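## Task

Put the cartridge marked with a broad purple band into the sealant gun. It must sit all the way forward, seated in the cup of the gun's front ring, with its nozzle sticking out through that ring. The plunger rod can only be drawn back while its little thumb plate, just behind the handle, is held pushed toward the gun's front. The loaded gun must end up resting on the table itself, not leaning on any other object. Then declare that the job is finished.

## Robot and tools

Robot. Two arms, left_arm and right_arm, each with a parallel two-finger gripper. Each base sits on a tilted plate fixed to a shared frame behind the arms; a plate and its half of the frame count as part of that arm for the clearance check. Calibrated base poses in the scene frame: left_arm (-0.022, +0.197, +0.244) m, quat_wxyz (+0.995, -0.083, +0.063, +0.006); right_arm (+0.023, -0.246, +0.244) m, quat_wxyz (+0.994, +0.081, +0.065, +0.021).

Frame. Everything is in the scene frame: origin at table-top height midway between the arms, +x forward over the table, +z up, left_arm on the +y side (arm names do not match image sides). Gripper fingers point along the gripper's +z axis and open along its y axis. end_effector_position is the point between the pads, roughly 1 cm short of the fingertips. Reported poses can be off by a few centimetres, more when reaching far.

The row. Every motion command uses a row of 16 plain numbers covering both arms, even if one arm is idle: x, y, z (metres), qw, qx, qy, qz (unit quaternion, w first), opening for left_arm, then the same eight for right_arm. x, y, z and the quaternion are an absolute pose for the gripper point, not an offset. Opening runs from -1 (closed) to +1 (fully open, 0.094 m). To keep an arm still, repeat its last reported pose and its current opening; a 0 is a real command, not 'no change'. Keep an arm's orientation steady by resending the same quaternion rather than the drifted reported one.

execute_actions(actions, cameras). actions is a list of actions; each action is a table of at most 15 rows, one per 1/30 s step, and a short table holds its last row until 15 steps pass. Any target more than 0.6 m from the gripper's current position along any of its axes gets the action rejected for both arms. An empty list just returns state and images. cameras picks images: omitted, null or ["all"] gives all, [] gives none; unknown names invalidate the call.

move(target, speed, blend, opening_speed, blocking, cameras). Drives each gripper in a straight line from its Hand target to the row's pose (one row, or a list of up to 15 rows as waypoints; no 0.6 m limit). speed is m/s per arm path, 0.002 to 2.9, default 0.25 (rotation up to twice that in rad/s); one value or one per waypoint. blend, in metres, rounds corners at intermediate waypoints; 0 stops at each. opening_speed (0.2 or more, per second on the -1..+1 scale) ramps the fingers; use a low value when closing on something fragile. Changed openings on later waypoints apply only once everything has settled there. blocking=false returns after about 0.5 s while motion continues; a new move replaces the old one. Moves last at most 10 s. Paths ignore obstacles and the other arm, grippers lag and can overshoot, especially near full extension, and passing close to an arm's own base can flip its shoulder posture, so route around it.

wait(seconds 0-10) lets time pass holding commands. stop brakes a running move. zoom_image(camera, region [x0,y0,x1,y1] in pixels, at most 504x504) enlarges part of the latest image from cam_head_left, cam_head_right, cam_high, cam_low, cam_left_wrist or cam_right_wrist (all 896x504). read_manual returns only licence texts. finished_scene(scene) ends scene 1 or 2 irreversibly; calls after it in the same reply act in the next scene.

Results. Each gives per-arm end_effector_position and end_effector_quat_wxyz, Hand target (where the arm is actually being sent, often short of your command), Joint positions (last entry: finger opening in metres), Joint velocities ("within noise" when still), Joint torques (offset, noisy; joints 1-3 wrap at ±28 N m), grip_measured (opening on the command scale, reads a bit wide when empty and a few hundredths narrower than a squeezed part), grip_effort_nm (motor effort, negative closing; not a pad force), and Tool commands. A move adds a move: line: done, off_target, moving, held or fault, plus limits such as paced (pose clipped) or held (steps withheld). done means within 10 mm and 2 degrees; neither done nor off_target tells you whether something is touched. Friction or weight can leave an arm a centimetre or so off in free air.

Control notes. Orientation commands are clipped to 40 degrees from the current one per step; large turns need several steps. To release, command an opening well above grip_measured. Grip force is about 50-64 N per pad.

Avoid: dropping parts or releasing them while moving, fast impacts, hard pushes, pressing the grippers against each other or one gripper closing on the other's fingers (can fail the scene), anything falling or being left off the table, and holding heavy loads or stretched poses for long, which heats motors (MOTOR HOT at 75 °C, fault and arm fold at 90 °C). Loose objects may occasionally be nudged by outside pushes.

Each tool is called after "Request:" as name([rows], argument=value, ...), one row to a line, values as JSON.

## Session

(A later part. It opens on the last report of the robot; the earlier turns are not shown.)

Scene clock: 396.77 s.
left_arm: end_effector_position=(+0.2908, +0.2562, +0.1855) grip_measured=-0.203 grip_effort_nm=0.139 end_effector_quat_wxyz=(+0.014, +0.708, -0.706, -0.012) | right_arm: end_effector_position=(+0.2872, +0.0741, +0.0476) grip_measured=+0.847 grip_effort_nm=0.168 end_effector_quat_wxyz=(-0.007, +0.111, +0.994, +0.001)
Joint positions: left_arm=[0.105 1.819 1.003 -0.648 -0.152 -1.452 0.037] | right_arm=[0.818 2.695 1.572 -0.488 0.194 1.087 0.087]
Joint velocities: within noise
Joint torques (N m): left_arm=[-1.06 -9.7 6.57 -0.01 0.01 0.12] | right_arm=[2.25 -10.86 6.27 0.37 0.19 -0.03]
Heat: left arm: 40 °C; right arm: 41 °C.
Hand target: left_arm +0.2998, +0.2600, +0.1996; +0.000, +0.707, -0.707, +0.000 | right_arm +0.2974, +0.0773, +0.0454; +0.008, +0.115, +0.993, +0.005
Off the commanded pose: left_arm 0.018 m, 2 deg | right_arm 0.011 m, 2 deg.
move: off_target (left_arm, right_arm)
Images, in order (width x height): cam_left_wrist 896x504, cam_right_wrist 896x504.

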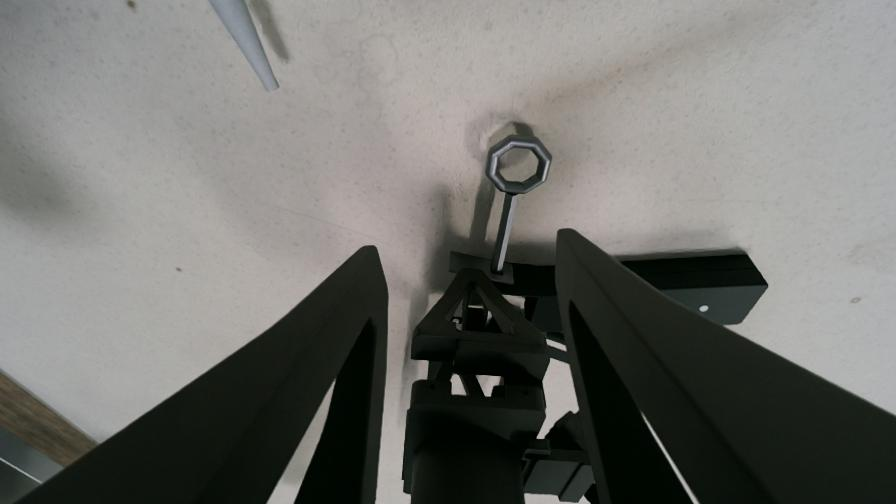

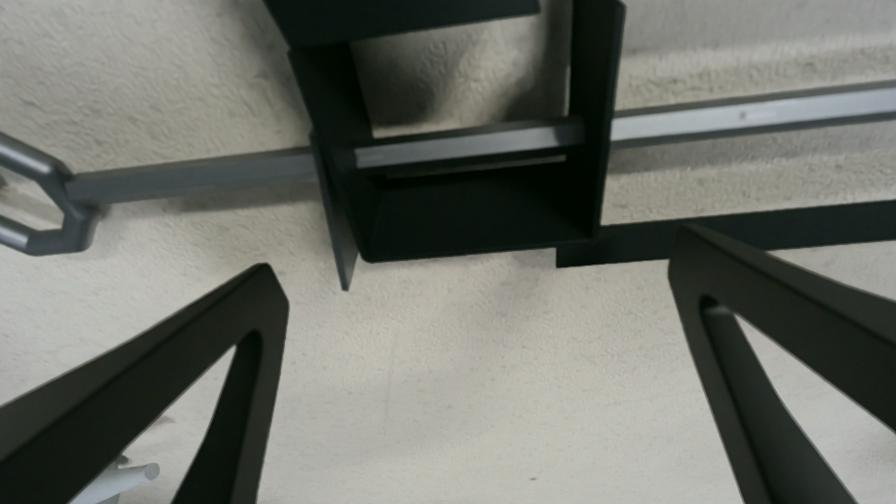

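Request:
move([
  [0.3000,0.2600,0.200,0,0.7071,-0.7071,0,-0.2,0.2985,0.0780,0.031,0.008,0.115,0.9936,0.005,0.85],
], speed=0.06, cameras=["cam_low","cam_right_wrist"])

Request:
zoom_image(camera="cam_low", region=[500, 220, 600, 300])

Scene clock: 402.57 s.
left_arm: end_effector_position=(+0.2908, +0.2562, +0.1855) grip_measured=-0.203 grip_effort_nm=0.144 end_effector_quat_wxyz=(+0.014, +0.708, -0.706, -0.012) | right_arm: end_effector_position=(+0.2888, +0.0749, +0.0346) grip_measured=+0.847 grip_effort_nm=0.168 end_effector_quat_wxyz=(-0.006, +0.111, +0.994, +0.001)
Joint positions: left_arm=[0.105 1.819 1.003 -0.648 -0.152 -1.452 0.037] | right_arm=[0.81 2.735 1.593 -0.466 0.194 1.079 0.087]
Joint velocities: within noise
Joint torques (N m): left_arm=[-1.07 -9.85 6.63 0.03 -0.01 0.14] | right_arm=[2.26 -10.71 6.19 0.39 0.18 -0.05]
Heat: left arm: 40 °C; right arm: 40 °C.
Hand target: left_arm +0.2998, +0.2600, +0.1996; +0.000, +0.707, -0.707, +0.000 | right_arm +0.2983, +0.0777, +0.0313; +0.008, +0.115, +0.993, +0.005
Off the commanded pose: left_arm 0.018 m, 2 deg | right_arm 0.011 m, 2 deg.
move: off_target (left_arm, right_arm)
Images, in order (width x height): cam_low 896x504, cam_right_wrist 896x504.

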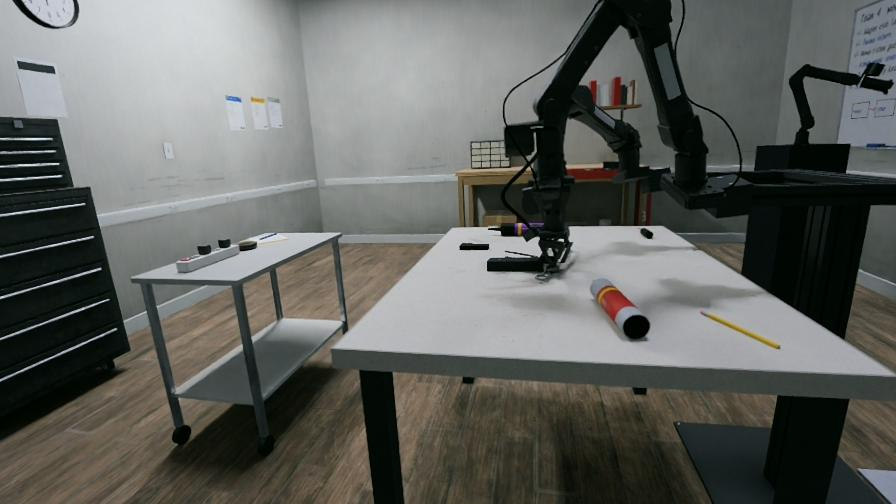

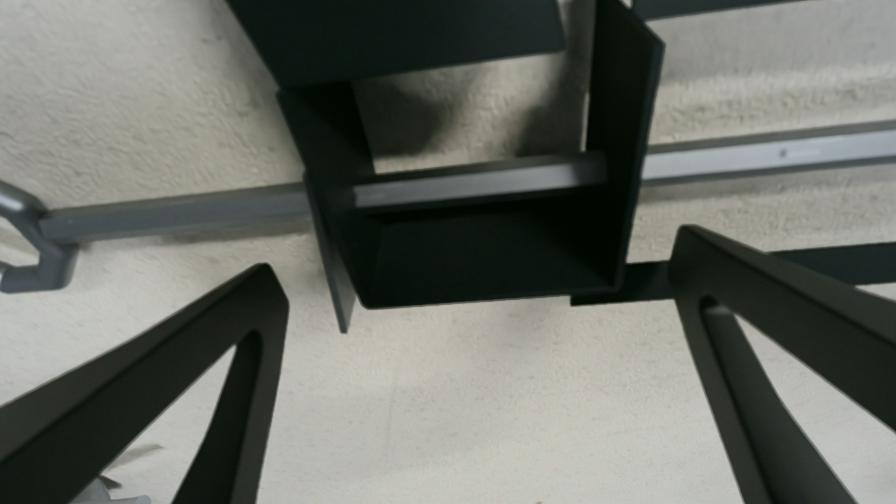

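Scaled by 5.040 from the camera's 896x504 image, which has a finer 1280x720 frame.

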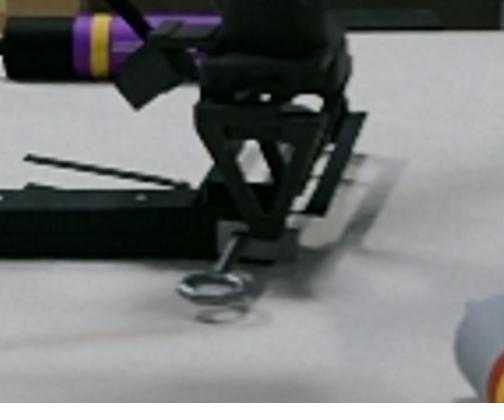

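Request:
zoom_image(camera="cam_right_wrist", region=[560, 120, 860, 360])

Request:
zoom_image(camera="cam_right_wrist", region=[180, 120, 480, 400])

Scaled by 1.680 from the camera's 896x504 image, which has a finer 1280x720 frame.

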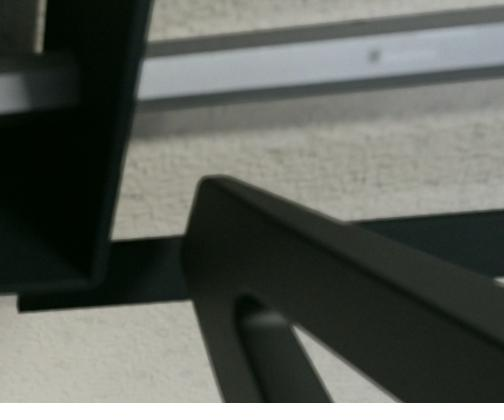

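Scaled by 1.680 from the camera's 896x504 image, which has a finer 1280x720 frame.

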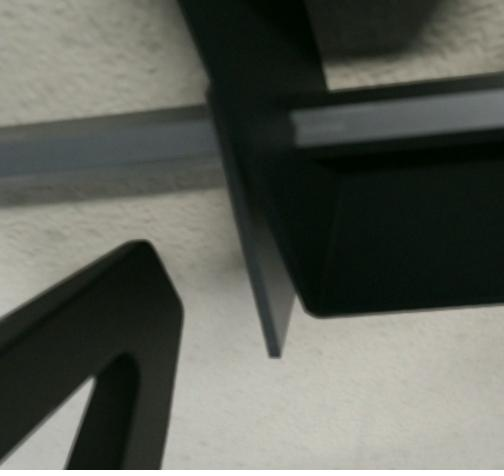

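Request:
move([
  [0.3000,0.2600,0.200,0,0.7071,-0.7071,0,-0.2,0.3045,0.0770,0.031,0.008,0.115,0.9936,0.005,0.85],
  [0.3000,0.2600,0.200,0,0.7071,-0.7071,0,-0.2,0.3045,0.0770,0.025,0.008,0.115,0.9936,0.005,0.85],
], speed=0.05, cameras=["cam_low","cam_right_wrist"])

Request:
zoom_image(camera="cam_low", region=[500, 220, 600, 300])

Request:
zoom_image(camera="cam_right_wrist", region=[560, 120, 860, 360])

Scene clock: 415.37 s.
left_arm: end_effector_position=(+0.2908, +0.2562, +0.1855) grip_measured=-0.203 grip_effort_nm=0.139 end_effector_quat_wxyz=(+0.014, +0.708, -0.706, -0.012) | right_arm: end_effector_position=(+0.2985, +0.0770, +0.0323) grip_measured=+0.847 grip_effort_nm=0.168 end_effector_quat_wxyz=(-0.002, +0.113, +0.994, +0.007)
Joint positions: left_arm=[0.105 1.819 1.003 -0.648 -0.152 -1.452 0.037] | right_arm=[0.795 2.749 1.622 -0.464 0.194 1.066 0.087]
Joint velocities: within noise
Joint torques (N m): left_arm=[-1.16 -9.84 6.52 0.05 -0.01 0.16] | right_arm=[2.32 -10.22 6 0.42 0.18 -0.05]
Heat: left arm: 41 °C; right arm: 41 °C.
Hand target: left_arm +0.2998, +0.2600, +0.1996; +0.000, +0.707, -0.707, +0.000 | right_arm +0.3043, +0.0768, +0.0253; +0.008, +0.115, +0.993, +0.005
Off the commanded pose: left_arm 0.018 m, 2 deg | right_arm 0.010 m, 1 deg.
move: off_target (left_arm)
Images, in order (width x height): cam_low 896x504, cam_right_wrist 896x504.

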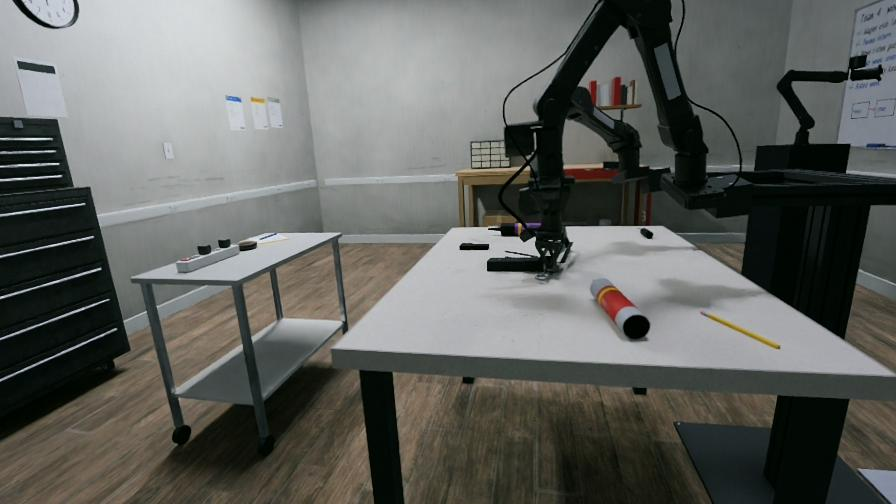

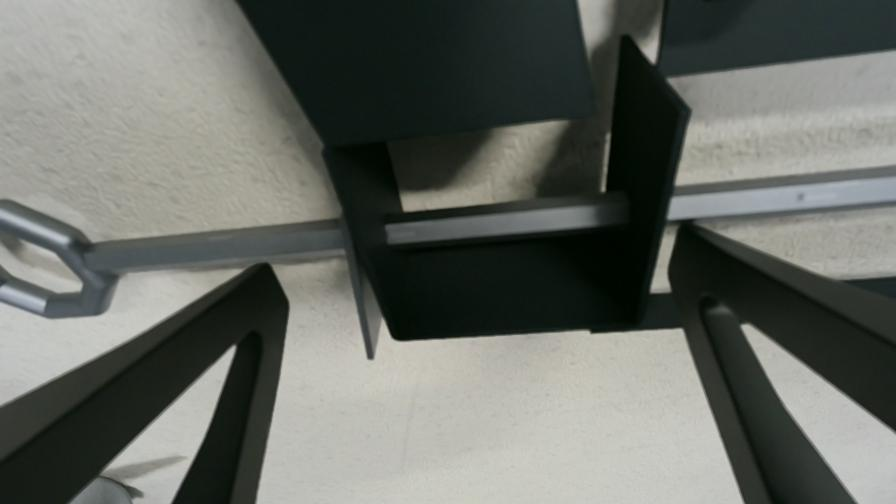

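Scaled by 5.040 from the camera's 896x504 image, which has a finer 1280x720 frame.

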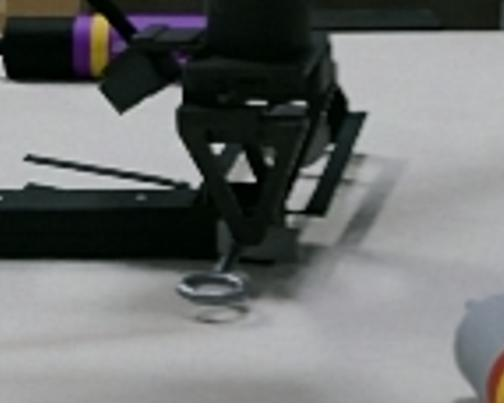

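Scaled by 1.680 from the camera's 896x504 image, which has a finer 1280x720 frame.

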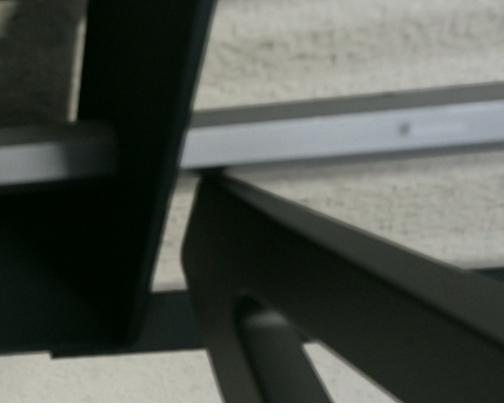

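Request:
move([
  [0.3000,0.2600,0.200,0,0.7071,-0.7071,0,-0.2,0.3000,0.0715,0.025,0.006,0.114,0.9936,0.003,0.85],
  [0.3000,0.2600,0.200,0,0.7071,-0.7071,0,-0.2,0.3000,0.0710,0.019,0.006,0.114,0.9936,0.003,0.85],
], speed=0.05, cameras=["cam_low","cam_right_wrist"])

Request:
zoom_image(camera="cam_low", region=[500, 220, 600, 300])

Request:
zoom_image(camera="cam_right_wrist", region=[560, 120, 860, 360])

Scene clock: 421.60 s.
left_arm: end_effector_position=(+0.2908, +0.2562, +0.1855) grip_measured=-0.203 grip_effort_nm=0.134 end_effector_quat_wxyz=(+0.015, +0.708, -0.706, -0.013) | right_arm: end_effector_position=(+0.2951, +0.0747, +0.0282) grip_measured=+0.847 grip_effort_nm=0.168 end_effector_quat_wxyz=(-0.005, +0.110, +0.994, +0.004)
Joint positions: left_arm=[0.105 1.819 1.003 -0.648 -0.152 -1.452 0.037] | right_arm=[0.795 2.756 1.614 -0.456 0.194 1.061 0.087]
Joint velocities: within noise
Joint torques (N m): left_arm=[-1.11 -9.74 6.52 0.02 0 0.18] | right_arm=[1.89 -10.61 4.07 0.58 0.16 -0.04]
Heat: left arm: 41 °C; right arm: 41 °C.
Hand target: left_arm +0.2997, +0.2600, +0.1996; +0.000, +0.707, -0.707, +0.000 | right_arm +0.2998, +0.0708, +0.0193; +0.006, +0.114, +0.993, +0.003
Off the commanded pose: left_arm 0.018 m, 2 deg | right_arm 0.011 m, 1 deg.
move: off_target (left_arm, right_arm)
Images, in order (width x height): cam_low 896x504, cam_right_wrist 896x504.

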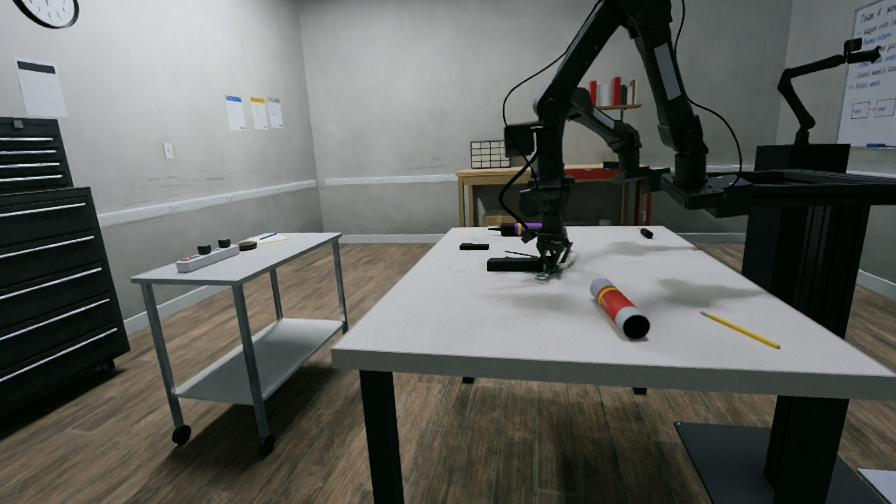

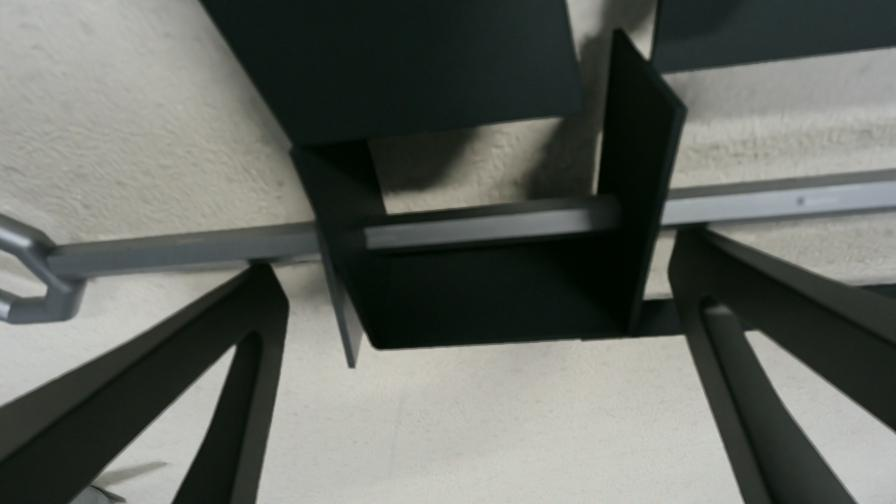

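Scaled by 5.040 from the camera's 896x504 image, which has a finer 1280x720 frame.

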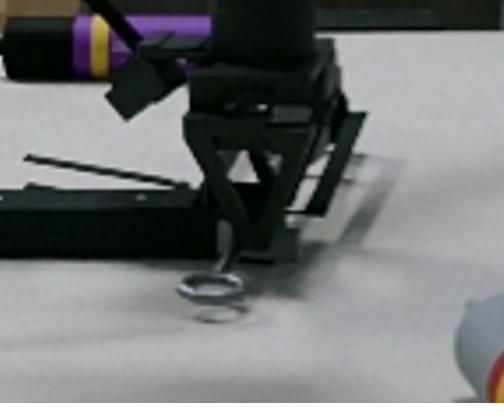

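Scaled by 1.680 from the camera's 896x504 image, which has a finer 1280x720 frame.

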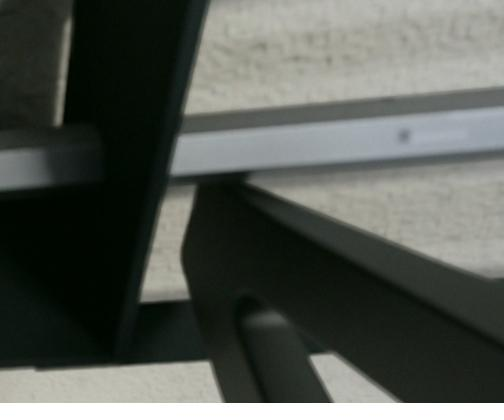

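Request:
move([
  [0.3000,0.2600,0.200,0,0.7071,-0.7071,0,-0.2,0.2955,0.0690,0.021,0.006,0.114,0.9936,0.003,0.85],
  [0.3000,0.2600,0.200,0,0.7071,-0.7071,0,-0.2,0.2955,0.0670,0.019,0.006,0.114,0.9936,0.003,0.85],
], speed=0.05, cameras=["cam_low","cam_right_wrist"])

Request:
zoom_image(camera="cam_right_wrist", region=[560, 120, 860, 360])

Scene clock: 427.90 s.
left_arm: end_effector_position=(+0.2908, +0.2562, +0.1855) grip_measured=-0.203 grip_effort_nm=0.139 end_effector_quat_wxyz=(+0.015, +0.708, -0.706, -0.013) | right_arm: end_effector_position=(+0.2909, +0.0716, +0.0231) grip_measured=+0.847 grip_effort_nm=0.164 end_effector_quat_wxyz=(-0.003, +0.110, +0.994, +0.006)
Joint positions: left_arm=[0.105 1.819 1.003 -0.648 -0.152 -1.452 0.037] | right_arm=[0.795 2.756 1.581 -0.417 0.194 1.059 0.087]
Joint velocities: within noise
Joint torques (N m): left_arm=[-1.16 -9.8 6.6 0.05 0.01 0.17] | right_arm=[1.95 -11.51 3.64 0.41 0.19 -0.02]
Heat: left arm: 41 °C; right arm: 41 °C.
Hand target: left_arm +0.2998, +0.2600, +0.1996; +0.000, +0.707, -0.707, +0.000 | right_arm +0.2955, +0.0670, +0.0191; +0.006, +0.114, +0.993, +0.003
Off the commanded pose: left_arm 0.018 m, 2 deg | right_arm 0.008 m, 1 deg.
move: off_target (left_arm)
Images, in order (width x height): cam_low 896x504, cam_right_wrist 896x504.

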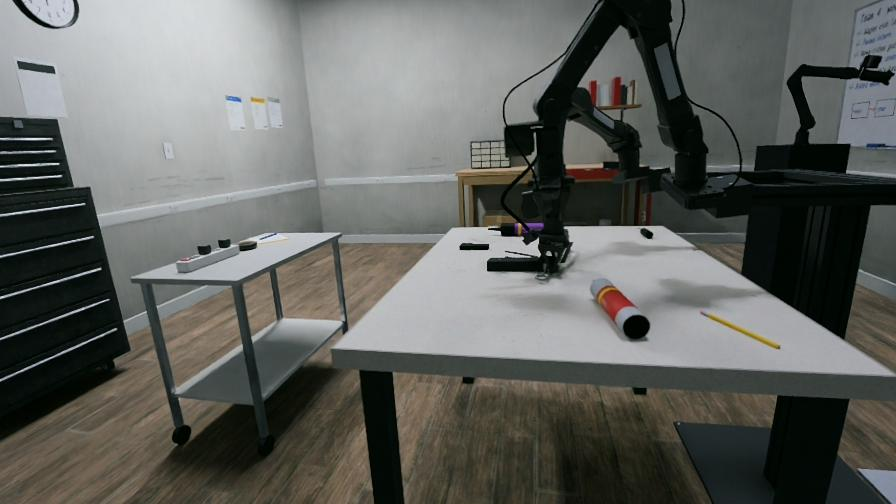

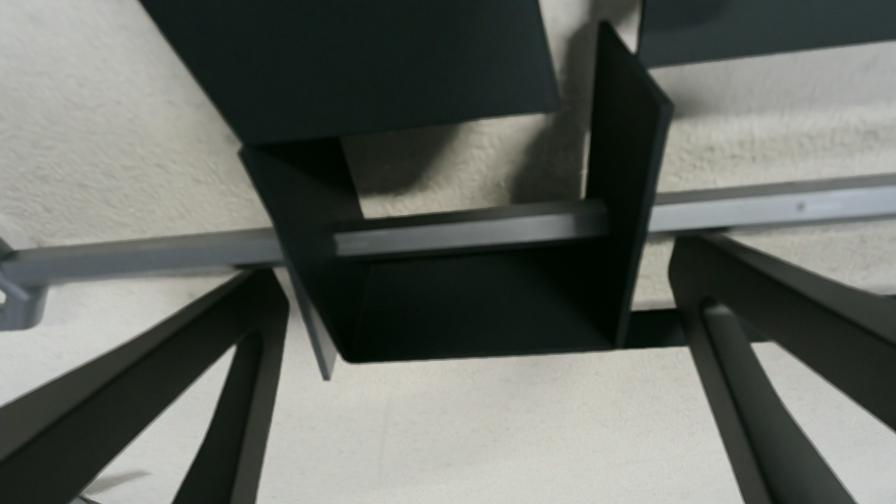

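Scaled by 1.680 from the camera's 896x504 image, which has a finer 1280x720 frame.

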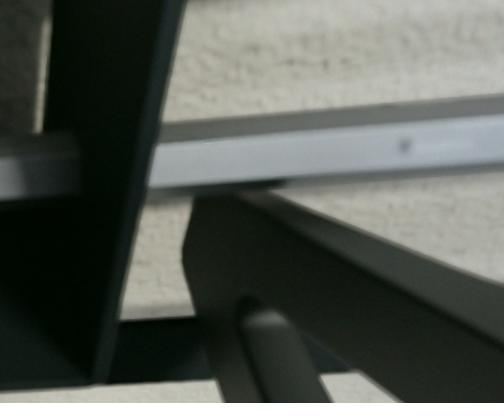

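Request:
move([
  [0.3000,0.2600,0.200,0,0.7071,-0.7071,0,-0.2,0.2955,0.0670,0.021,0.006,0.114,0.9936,0.003,0.42],
], speed=0.05, opening_speed=0.4, cameras=["cam_low","cam_right_wrist"])

Request:
zoom_image(camera="cam_right_wrist", region=[260, 120, 700, 400])

Scene clock: 433.87 s.
left_arm: end_effector_position=(+0.2908, +0.2562, +0.1855) grip_measured=-0.203 grip_effort_nm=0.134 end_effector_quat_wxyz=(+0.015, +0.708, -0.706, -0.013) | right_arm: end_effector_position=(+0.2917, +0.0725, +0.0231) grip_measured=+0.423 grip_effort_nm=-0.129 end_effector_quat_wxyz=(-0.002, +0.110, +0.994, +0.008)
Joint positions: left_arm=[0.105 1.819 1.003 -0.648 -0.152 -1.452 0.037] | right_arm=[0.795 2.756 1.581 -0.413 0.194 1.059 0.067]
Joint velocities: within noise
Joint torques (N m): left_arm=[-1.17 -9.74 6.61 0.04 0 0.14] | right_arm=[2.03 -12.08 3.45 0.37 0.2 0]
Heat: left arm: 41 °C; right arm: 41 °C.
Hand target: left_arm +0.2998, +0.2600, +0.1996; +0.000, +0.707, -0.707, +0.000 | right_arm +0.2955, +0.0670, +0.0210; +0.006, +0.114, +0.993, +0.003
Off the commanded pose: left_arm 0.018 m, 2 deg | right_arm 0.007 m, 1 deg.
move: off_target (left_arm)
Images, in order (width x height): cam_low 896x504, cam_right_wrist 896x504.

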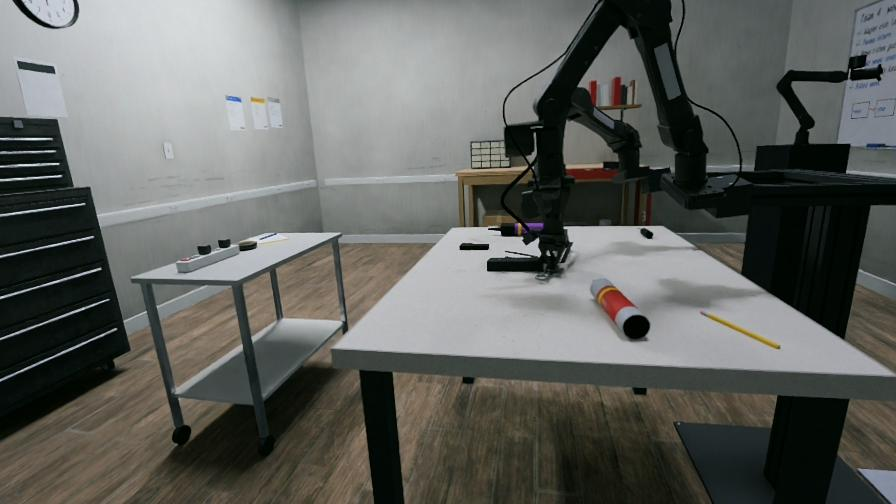

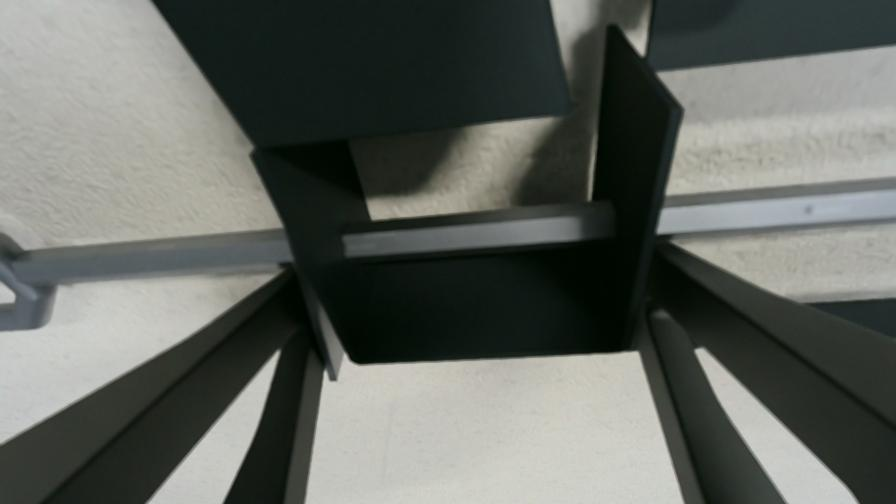

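Scaled by 1.145 from the camera's 896x504 image, which has a finer 1280x720 frame.

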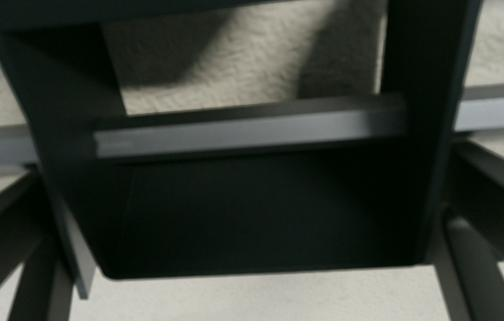

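Request:
move([
  [0.3000,0.2600,0.200,0,0.7071,-0.7071,0,-0.2,0.2955,0.0670,0.021,0.006,0.114,0.9936,0.003,0.32],
], speed=0.05, opening_speed=0.3, cameras=["cam_right_wrist"])

Request:
zoom_image(camera="cam_right_wrist", region=[260, 120, 700, 400])

Scene clock: 436.67 s.
left_arm: end_effector_position=(+0.2908, +0.2562, +0.1855) grip_measured=-0.203 grip_effort_nm=0.139 end_effector_quat_wxyz=(+0.015, +0.708, -0.706, -0.013) | right_arm: end_effector_position=(+0.2926, +0.0735, +0.0231) grip_measured=+0.324 grip_effort_nm=-0.173 end_effector_quat_wxyz=(+0.000, +0.111, +0.994, +0.011)
Joint positions: left_arm=[0.105 1.819 1.003 -0.648 -0.152 -1.452 0.037] | right_arm=[0.795 2.756 1.581 -0.407 0.194 1.059 0.062]
Joint velocities: within noise
Joint torques (N m): left_arm=[-1.11 -9.63 6.61 0.03 0.03 0.15] | right_arm=[2.02 -12.04 3.43 0.3 0.19 0]
Heat: left arm: 41 °C; right arm: 41 °C.
Hand target: left_arm +0.2998, +0.2600, +0.1996; +0.000, +0.707, -0.707, +0.000 | right_arm +0.2955, +0.0670, +0.0210; +0.006, +0.114, +0.993, +0.003
Off the commanded pose: left_arm 0.018 m, 2 deg | right_arm 0.007 m, 1 deg.
move: off_target (left_arm)
Images, in order (width x height): cam_right_wrist 896x504.

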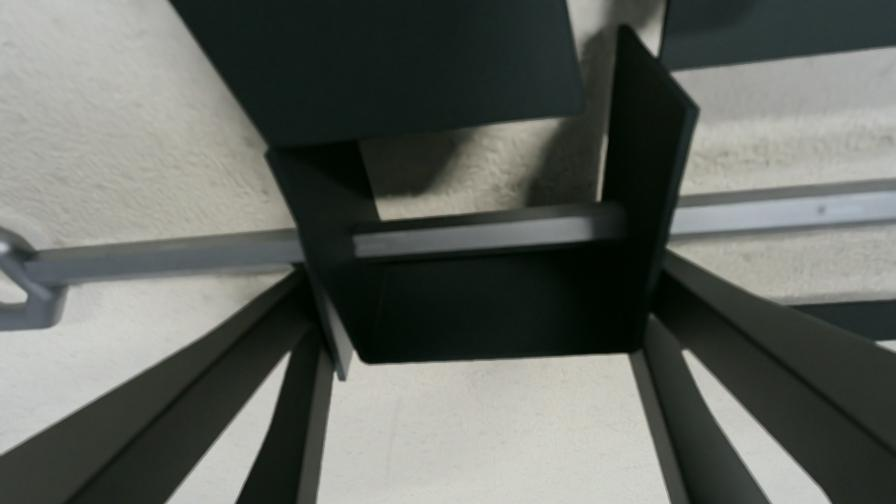

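Scaled by 1.145 from the camera's 896x504 image, which has a finer 1280x720 frame.

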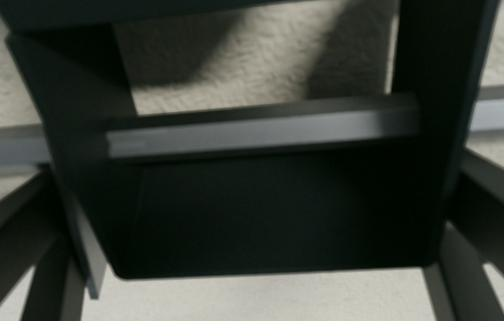

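Request:
move([
  [0.3000,0.2600,0.200,0,0.7071,-0.7071,0,-0.2,0.2955,0.0700,0.021,0.003,0.1132,0.9936,0.0,0.18],
], speed=0.05, opening_speed=0.3, cameras=["cam_right_wrist"])

Request:
zoom_image(camera="cam_right_wrist", region=[260, 120, 700, 400])

Scene clock: 439.67 s.
left_arm: end_effector_position=(+0.2908, +0.2562, +0.1855) grip_measured=-0.203 grip_effort_nm=0.149 end_effector_quat_wxyz=(+0.015, +0.708, -0.706, -0.013) | right_arm: end_effector_position=(+0.2914, +0.0721, +0.0231) grip_measured=+0.183 grip_effort_nm=-0.173 end_effector_quat_wxyz=(-0.002, +0.108, +0.994, +0.008)
Joint positions: left_arm=[0.105 1.819 1.003 -0.648 -0.152 -1.452 0.037] | right_arm=[0.795 2.756 1.581 -0.415 0.194 1.056 0.056]
Joint velocities: within noise
Joint torques (N m): left_arm=[-1.13 -9.66 6.61 0.06 0.03 0.13] | right_arm=[2.36 -11.11 5.74 0.12 0.16 0.07]
Heat: left arm: 41 °C; right arm: 41 °C.
Hand target: left_arm +0.2998, +0.2600, +0.1996; +0.000, +0.707, -0.707, +0.000 | right_arm +0.2955, +0.0700, +0.0211; +0.003, +0.113, +0.994, +0.000
Off the commanded pose: left_arm 0.018 m, 2 deg | right_arm 0.005 m, 1 deg.
move: off_target (left_arm)
Images, in order (width x height): cam_right_wrist 896x504.

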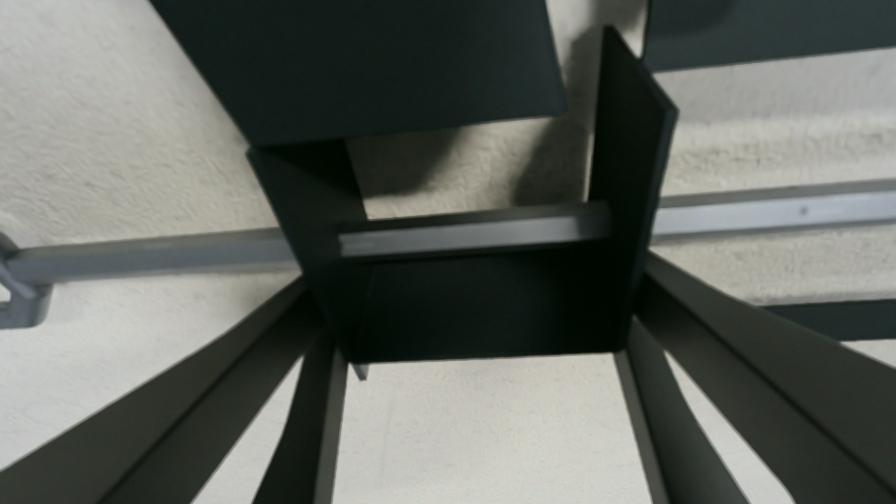

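Scaled by 1.145 from the camera's 896x504 image, which has a finer 1280x720 frame.

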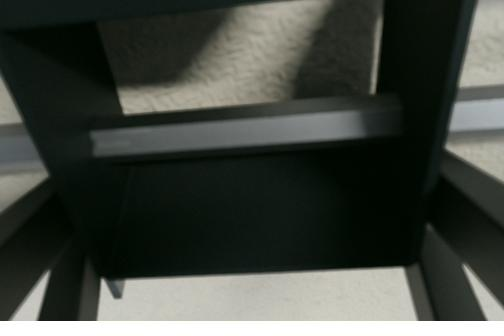

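Request:
move([
  [0.3000,0.2600,0.200,0,0.7071,-0.7071,0,-0.2,0.2955,0.0710,0.021,0.003,0.1132,0.9936,0.0,0.10],
], speed=0.05, opening_speed=0.3, cameras=["cam_right_wrist"])

Request:
zoom_image(camera="cam_right_wrist", region=[260, 120, 700, 400])

Scene clock: 444.20 s.
left_arm: end_effector_position=(+0.2908, +0.2562, +0.1855) grip_measured=-0.203 grip_effort_nm=0.139 end_effector_quat_wxyz=(+0.015, +0.708, -0.706, -0.013) | right_arm: end_effector_position=(+0.2915, +0.0723, +0.0233) grip_measured=+0.160 grip_effort_nm=-1.004 end_effector_quat_wxyz=(-0.002, +0.108, +0.994, +0.008)
Joint positions: left_arm=[0.105 1.819 1.003 -0.648 -0.152 -1.452 0.037] | right_arm=[0.795 2.756 1.582 -0.416 0.194 1.055 0.054]
Joint velocities: within noise
Joint torques (N m): left_arm=[-1.18 -9.68 6.49 0.02 0.01 0.13] | right_arm=[2.51 -10.97 6.04 0.12 0.14 0.09]
Heat: left arm: 41 °C; right arm: 40 °C.
Hand target: left_arm +0.2998, +0.2600, +0.1996; +0.000, +0.707, -0.707, +0.000 | right_arm +0.2955, +0.0709, +0.0210; +0.003, +0.113, +0.994, +0.000
Off the commanded pose: left_arm 0.018 m, 2 deg | right_arm 0.005 m, 1 deg.
move: off_target (left_arm)
Images, in order (width x height): cam_right_wrist 896x504.

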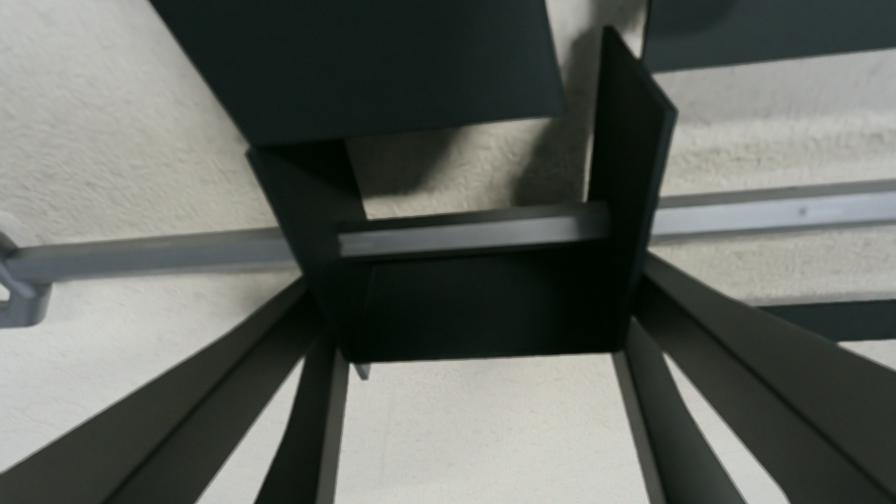

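Scaled by 1.145 from the camera's 896x504 image, which has a finer 1280x720 frame.

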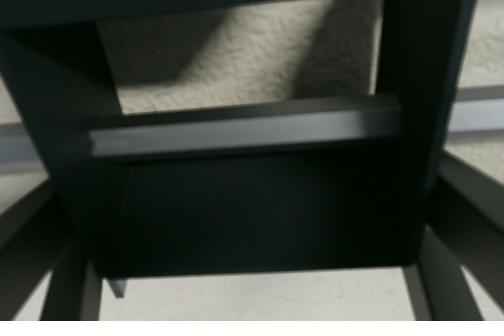

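Request:
move([
  [0.3300,0.2200,0.110,0.1022,0.6172,-0.7759,0.0811,0.3,0.2955,0.0710,0.021,0.003,0.1132,0.9936,0.0,0.11],
  [0.3260,0.1850,0.085,0.1022,0.6172,-0.7759,0.0811,0.3,0.2955,0.0710,0.021,0.003,0.1132,0.9936,0.0,0.11],
], speed=0.12, cameras=["cam_left_wrist","cam_right_wrist","cam_low"])

Scene clock: 458.93 s.
left_arm: end_effector_position=(+0.3291, +0.1902, +0.0921) grip_measured=+0.297 grip_effort_nm=0.144 end_effector_quat_wxyz=(-0.097, -0.616, +0.777, -0.083) | right_arm: end_effector_position=(+0.2915, +0.0723, +0.0233) grip_measured=+0.160 grip_effort_nm=-1.009 end_effector_quat_wxyz=(-0.002, +0.108, +0.994, +0.008)
Joint positions: left_arm=[0.07 2.225 1.154 -0.431 0.09 -1.251 0.061] | right_arm=[0.795 2.756 1.582 -0.416 0.194 1.055 0.054]
Joint velocities: within noise
Joint torques (N m): left_arm=[-2.52 -6.95 3.32 0.3 0.14 -0.11] | right_arm=[2.54 -10.96 6.06 0.11 0.17 0.11]
Heat: left arm: 40 °C; right arm: 40 °C.
Hand target: left_arm +0.3258, +0.1850, +0.0852; -0.102, -0.617, +0.776, -0.081 | right_arm +0.2955, +0.0709, +0.0210; +0.003, +0.113, +0.994, +0.000
Off the commanded pose: left_arm 0.009 m, 1 deg | right_arm 0.005 m, 1 deg.
move: done
Images, in order (width x height): cam_low 896x504, cam_left_wrist 896x504, cam_right_wrist 896x504.

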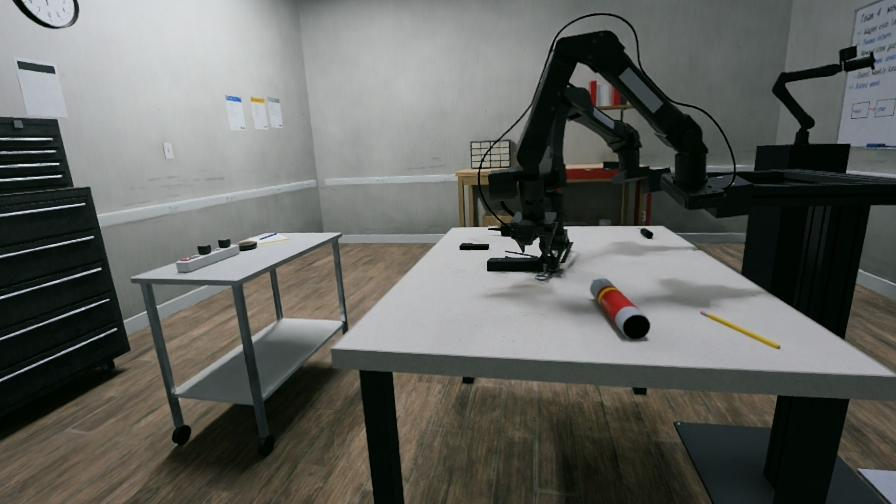

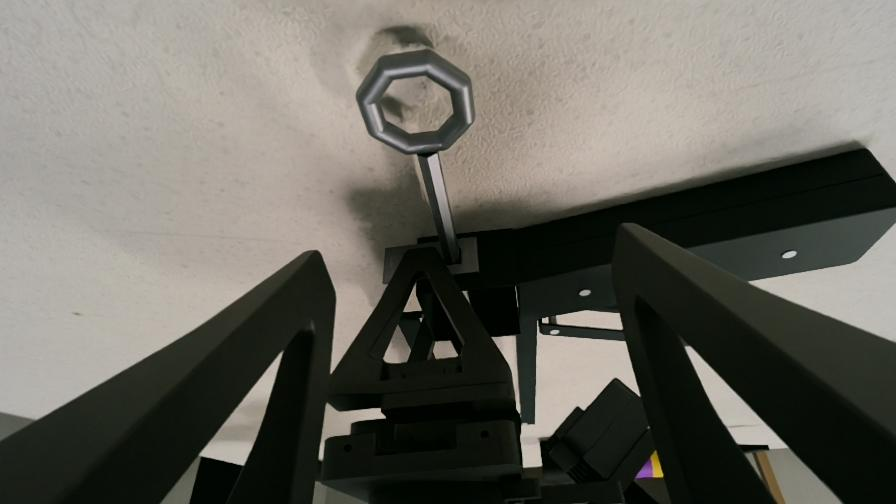

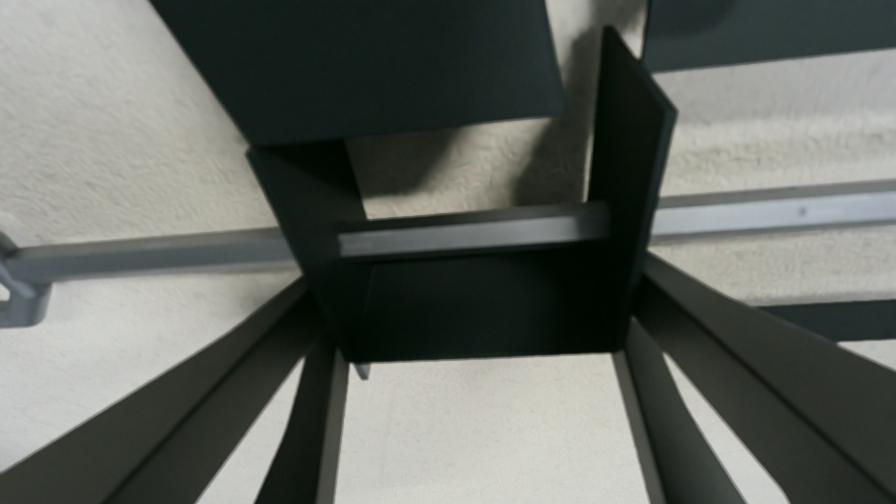

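Request:
move([
  [0.3165,0.1845,0.045,0.1022,0.6172,-0.7759,0.0811,0.3,0.2955,0.0710,0.021,0.003,0.1132,0.9936,0.0,0.11],
  [0.3165,0.1845,0.025,0.1022,0.6172,-0.7759,0.0811,0.3,0.2955,0.0710,0.021,0.003,0.1132,0.9936,0.0,0.11],
], speed=0.08, cameras=["cam_left_wrist","cam_right_wrist","cam_low"])

Request:
zoom_image(camera="cam_low", region=[500, 220, 600, 300])

Scene clock: 468.37 s.
left_arm: end_effector_position=(+0.3137, +0.1840, +0.0311) grip_measured=+0.297 grip_effort_nm=0.144 end_effector_quat_wxyz=(-0.104, -0.619, +0.774, -0.077) | right_arm: end_effector_position=(+0.2915, +0.0723, +0.0233) grip_measured=+0.160 grip_effort_nm=-1.009 end_effector_quat_wxyz=(-0.002, +0.108, +0.994, +0.008)
Joint positions: left_arm=[0.083 2.411 1.146 -0.257 0.09 -1.247 0.061] | right_arm=[0.795 2.756 1.582 -0.416 0.194 1.055 0.054]
Joint velocities: within noise
Joint torques (N m): left_arm=[-1.21 -6.98 3.73 0.23 0.12 0.14] | right_arm=[2.45 -10.91 6.04 0.11 0.18 0.1]
Heat: left arm: 37 °C; right arm: 40 °C.
Hand target: left_arm +0.3163, +0.1846, +0.0252; -0.102, -0.617, +0.776, -0.081 | right_arm +0.2955, +0.0709, +0.0210; +0.003, +0.113, +0.994, +0.000
Off the commanded pose: left_arm 0.007 m, 1 deg | right_arm 0.005 m, 1 deg.
move: done
Images, in order (width x height): cam_low 896x504, cam_left_wrist 896x504, cam_right_wrist 896x504.

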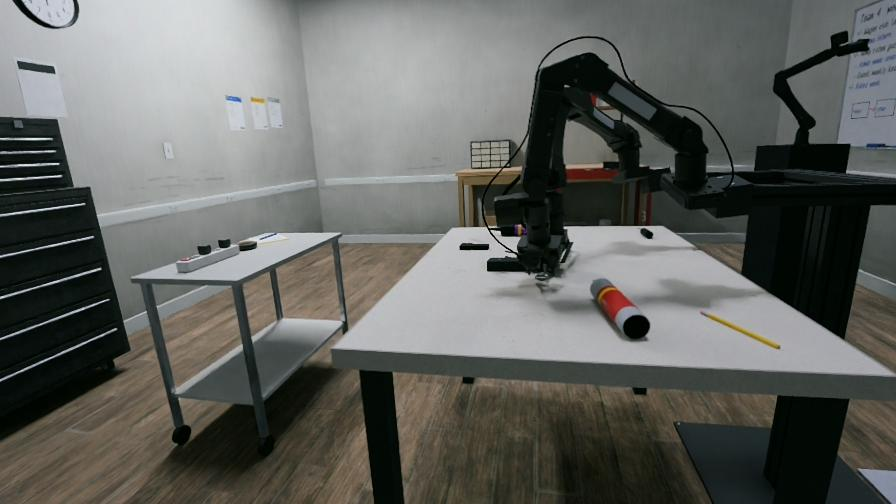

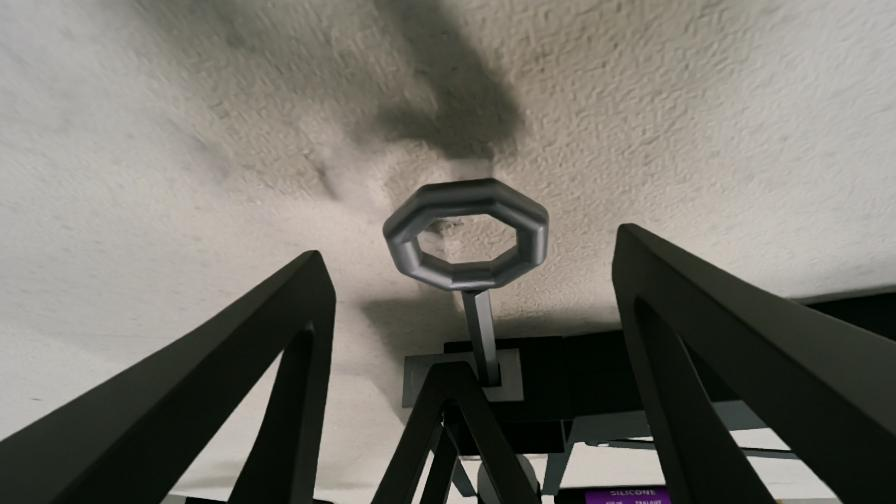

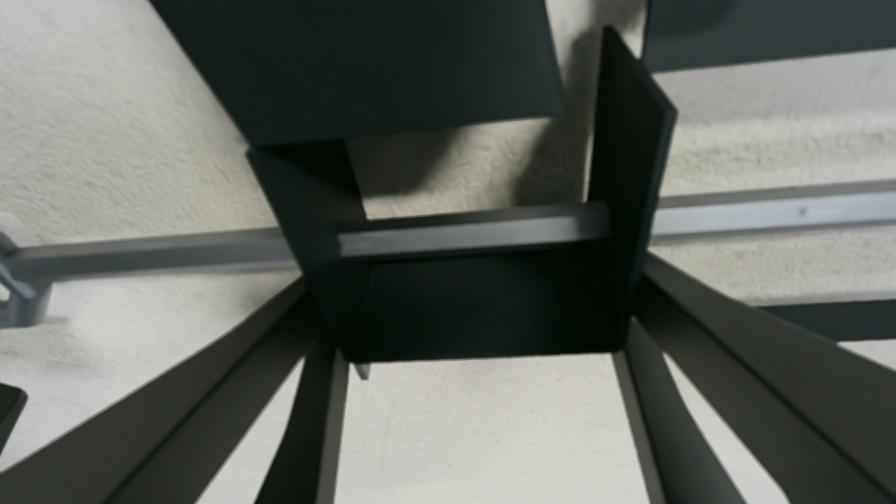

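Scaled by 5.040 from the camera's 896x504 image, which has a finer 1280x720 frame.

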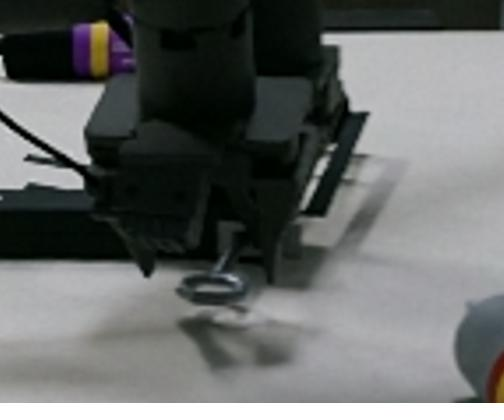

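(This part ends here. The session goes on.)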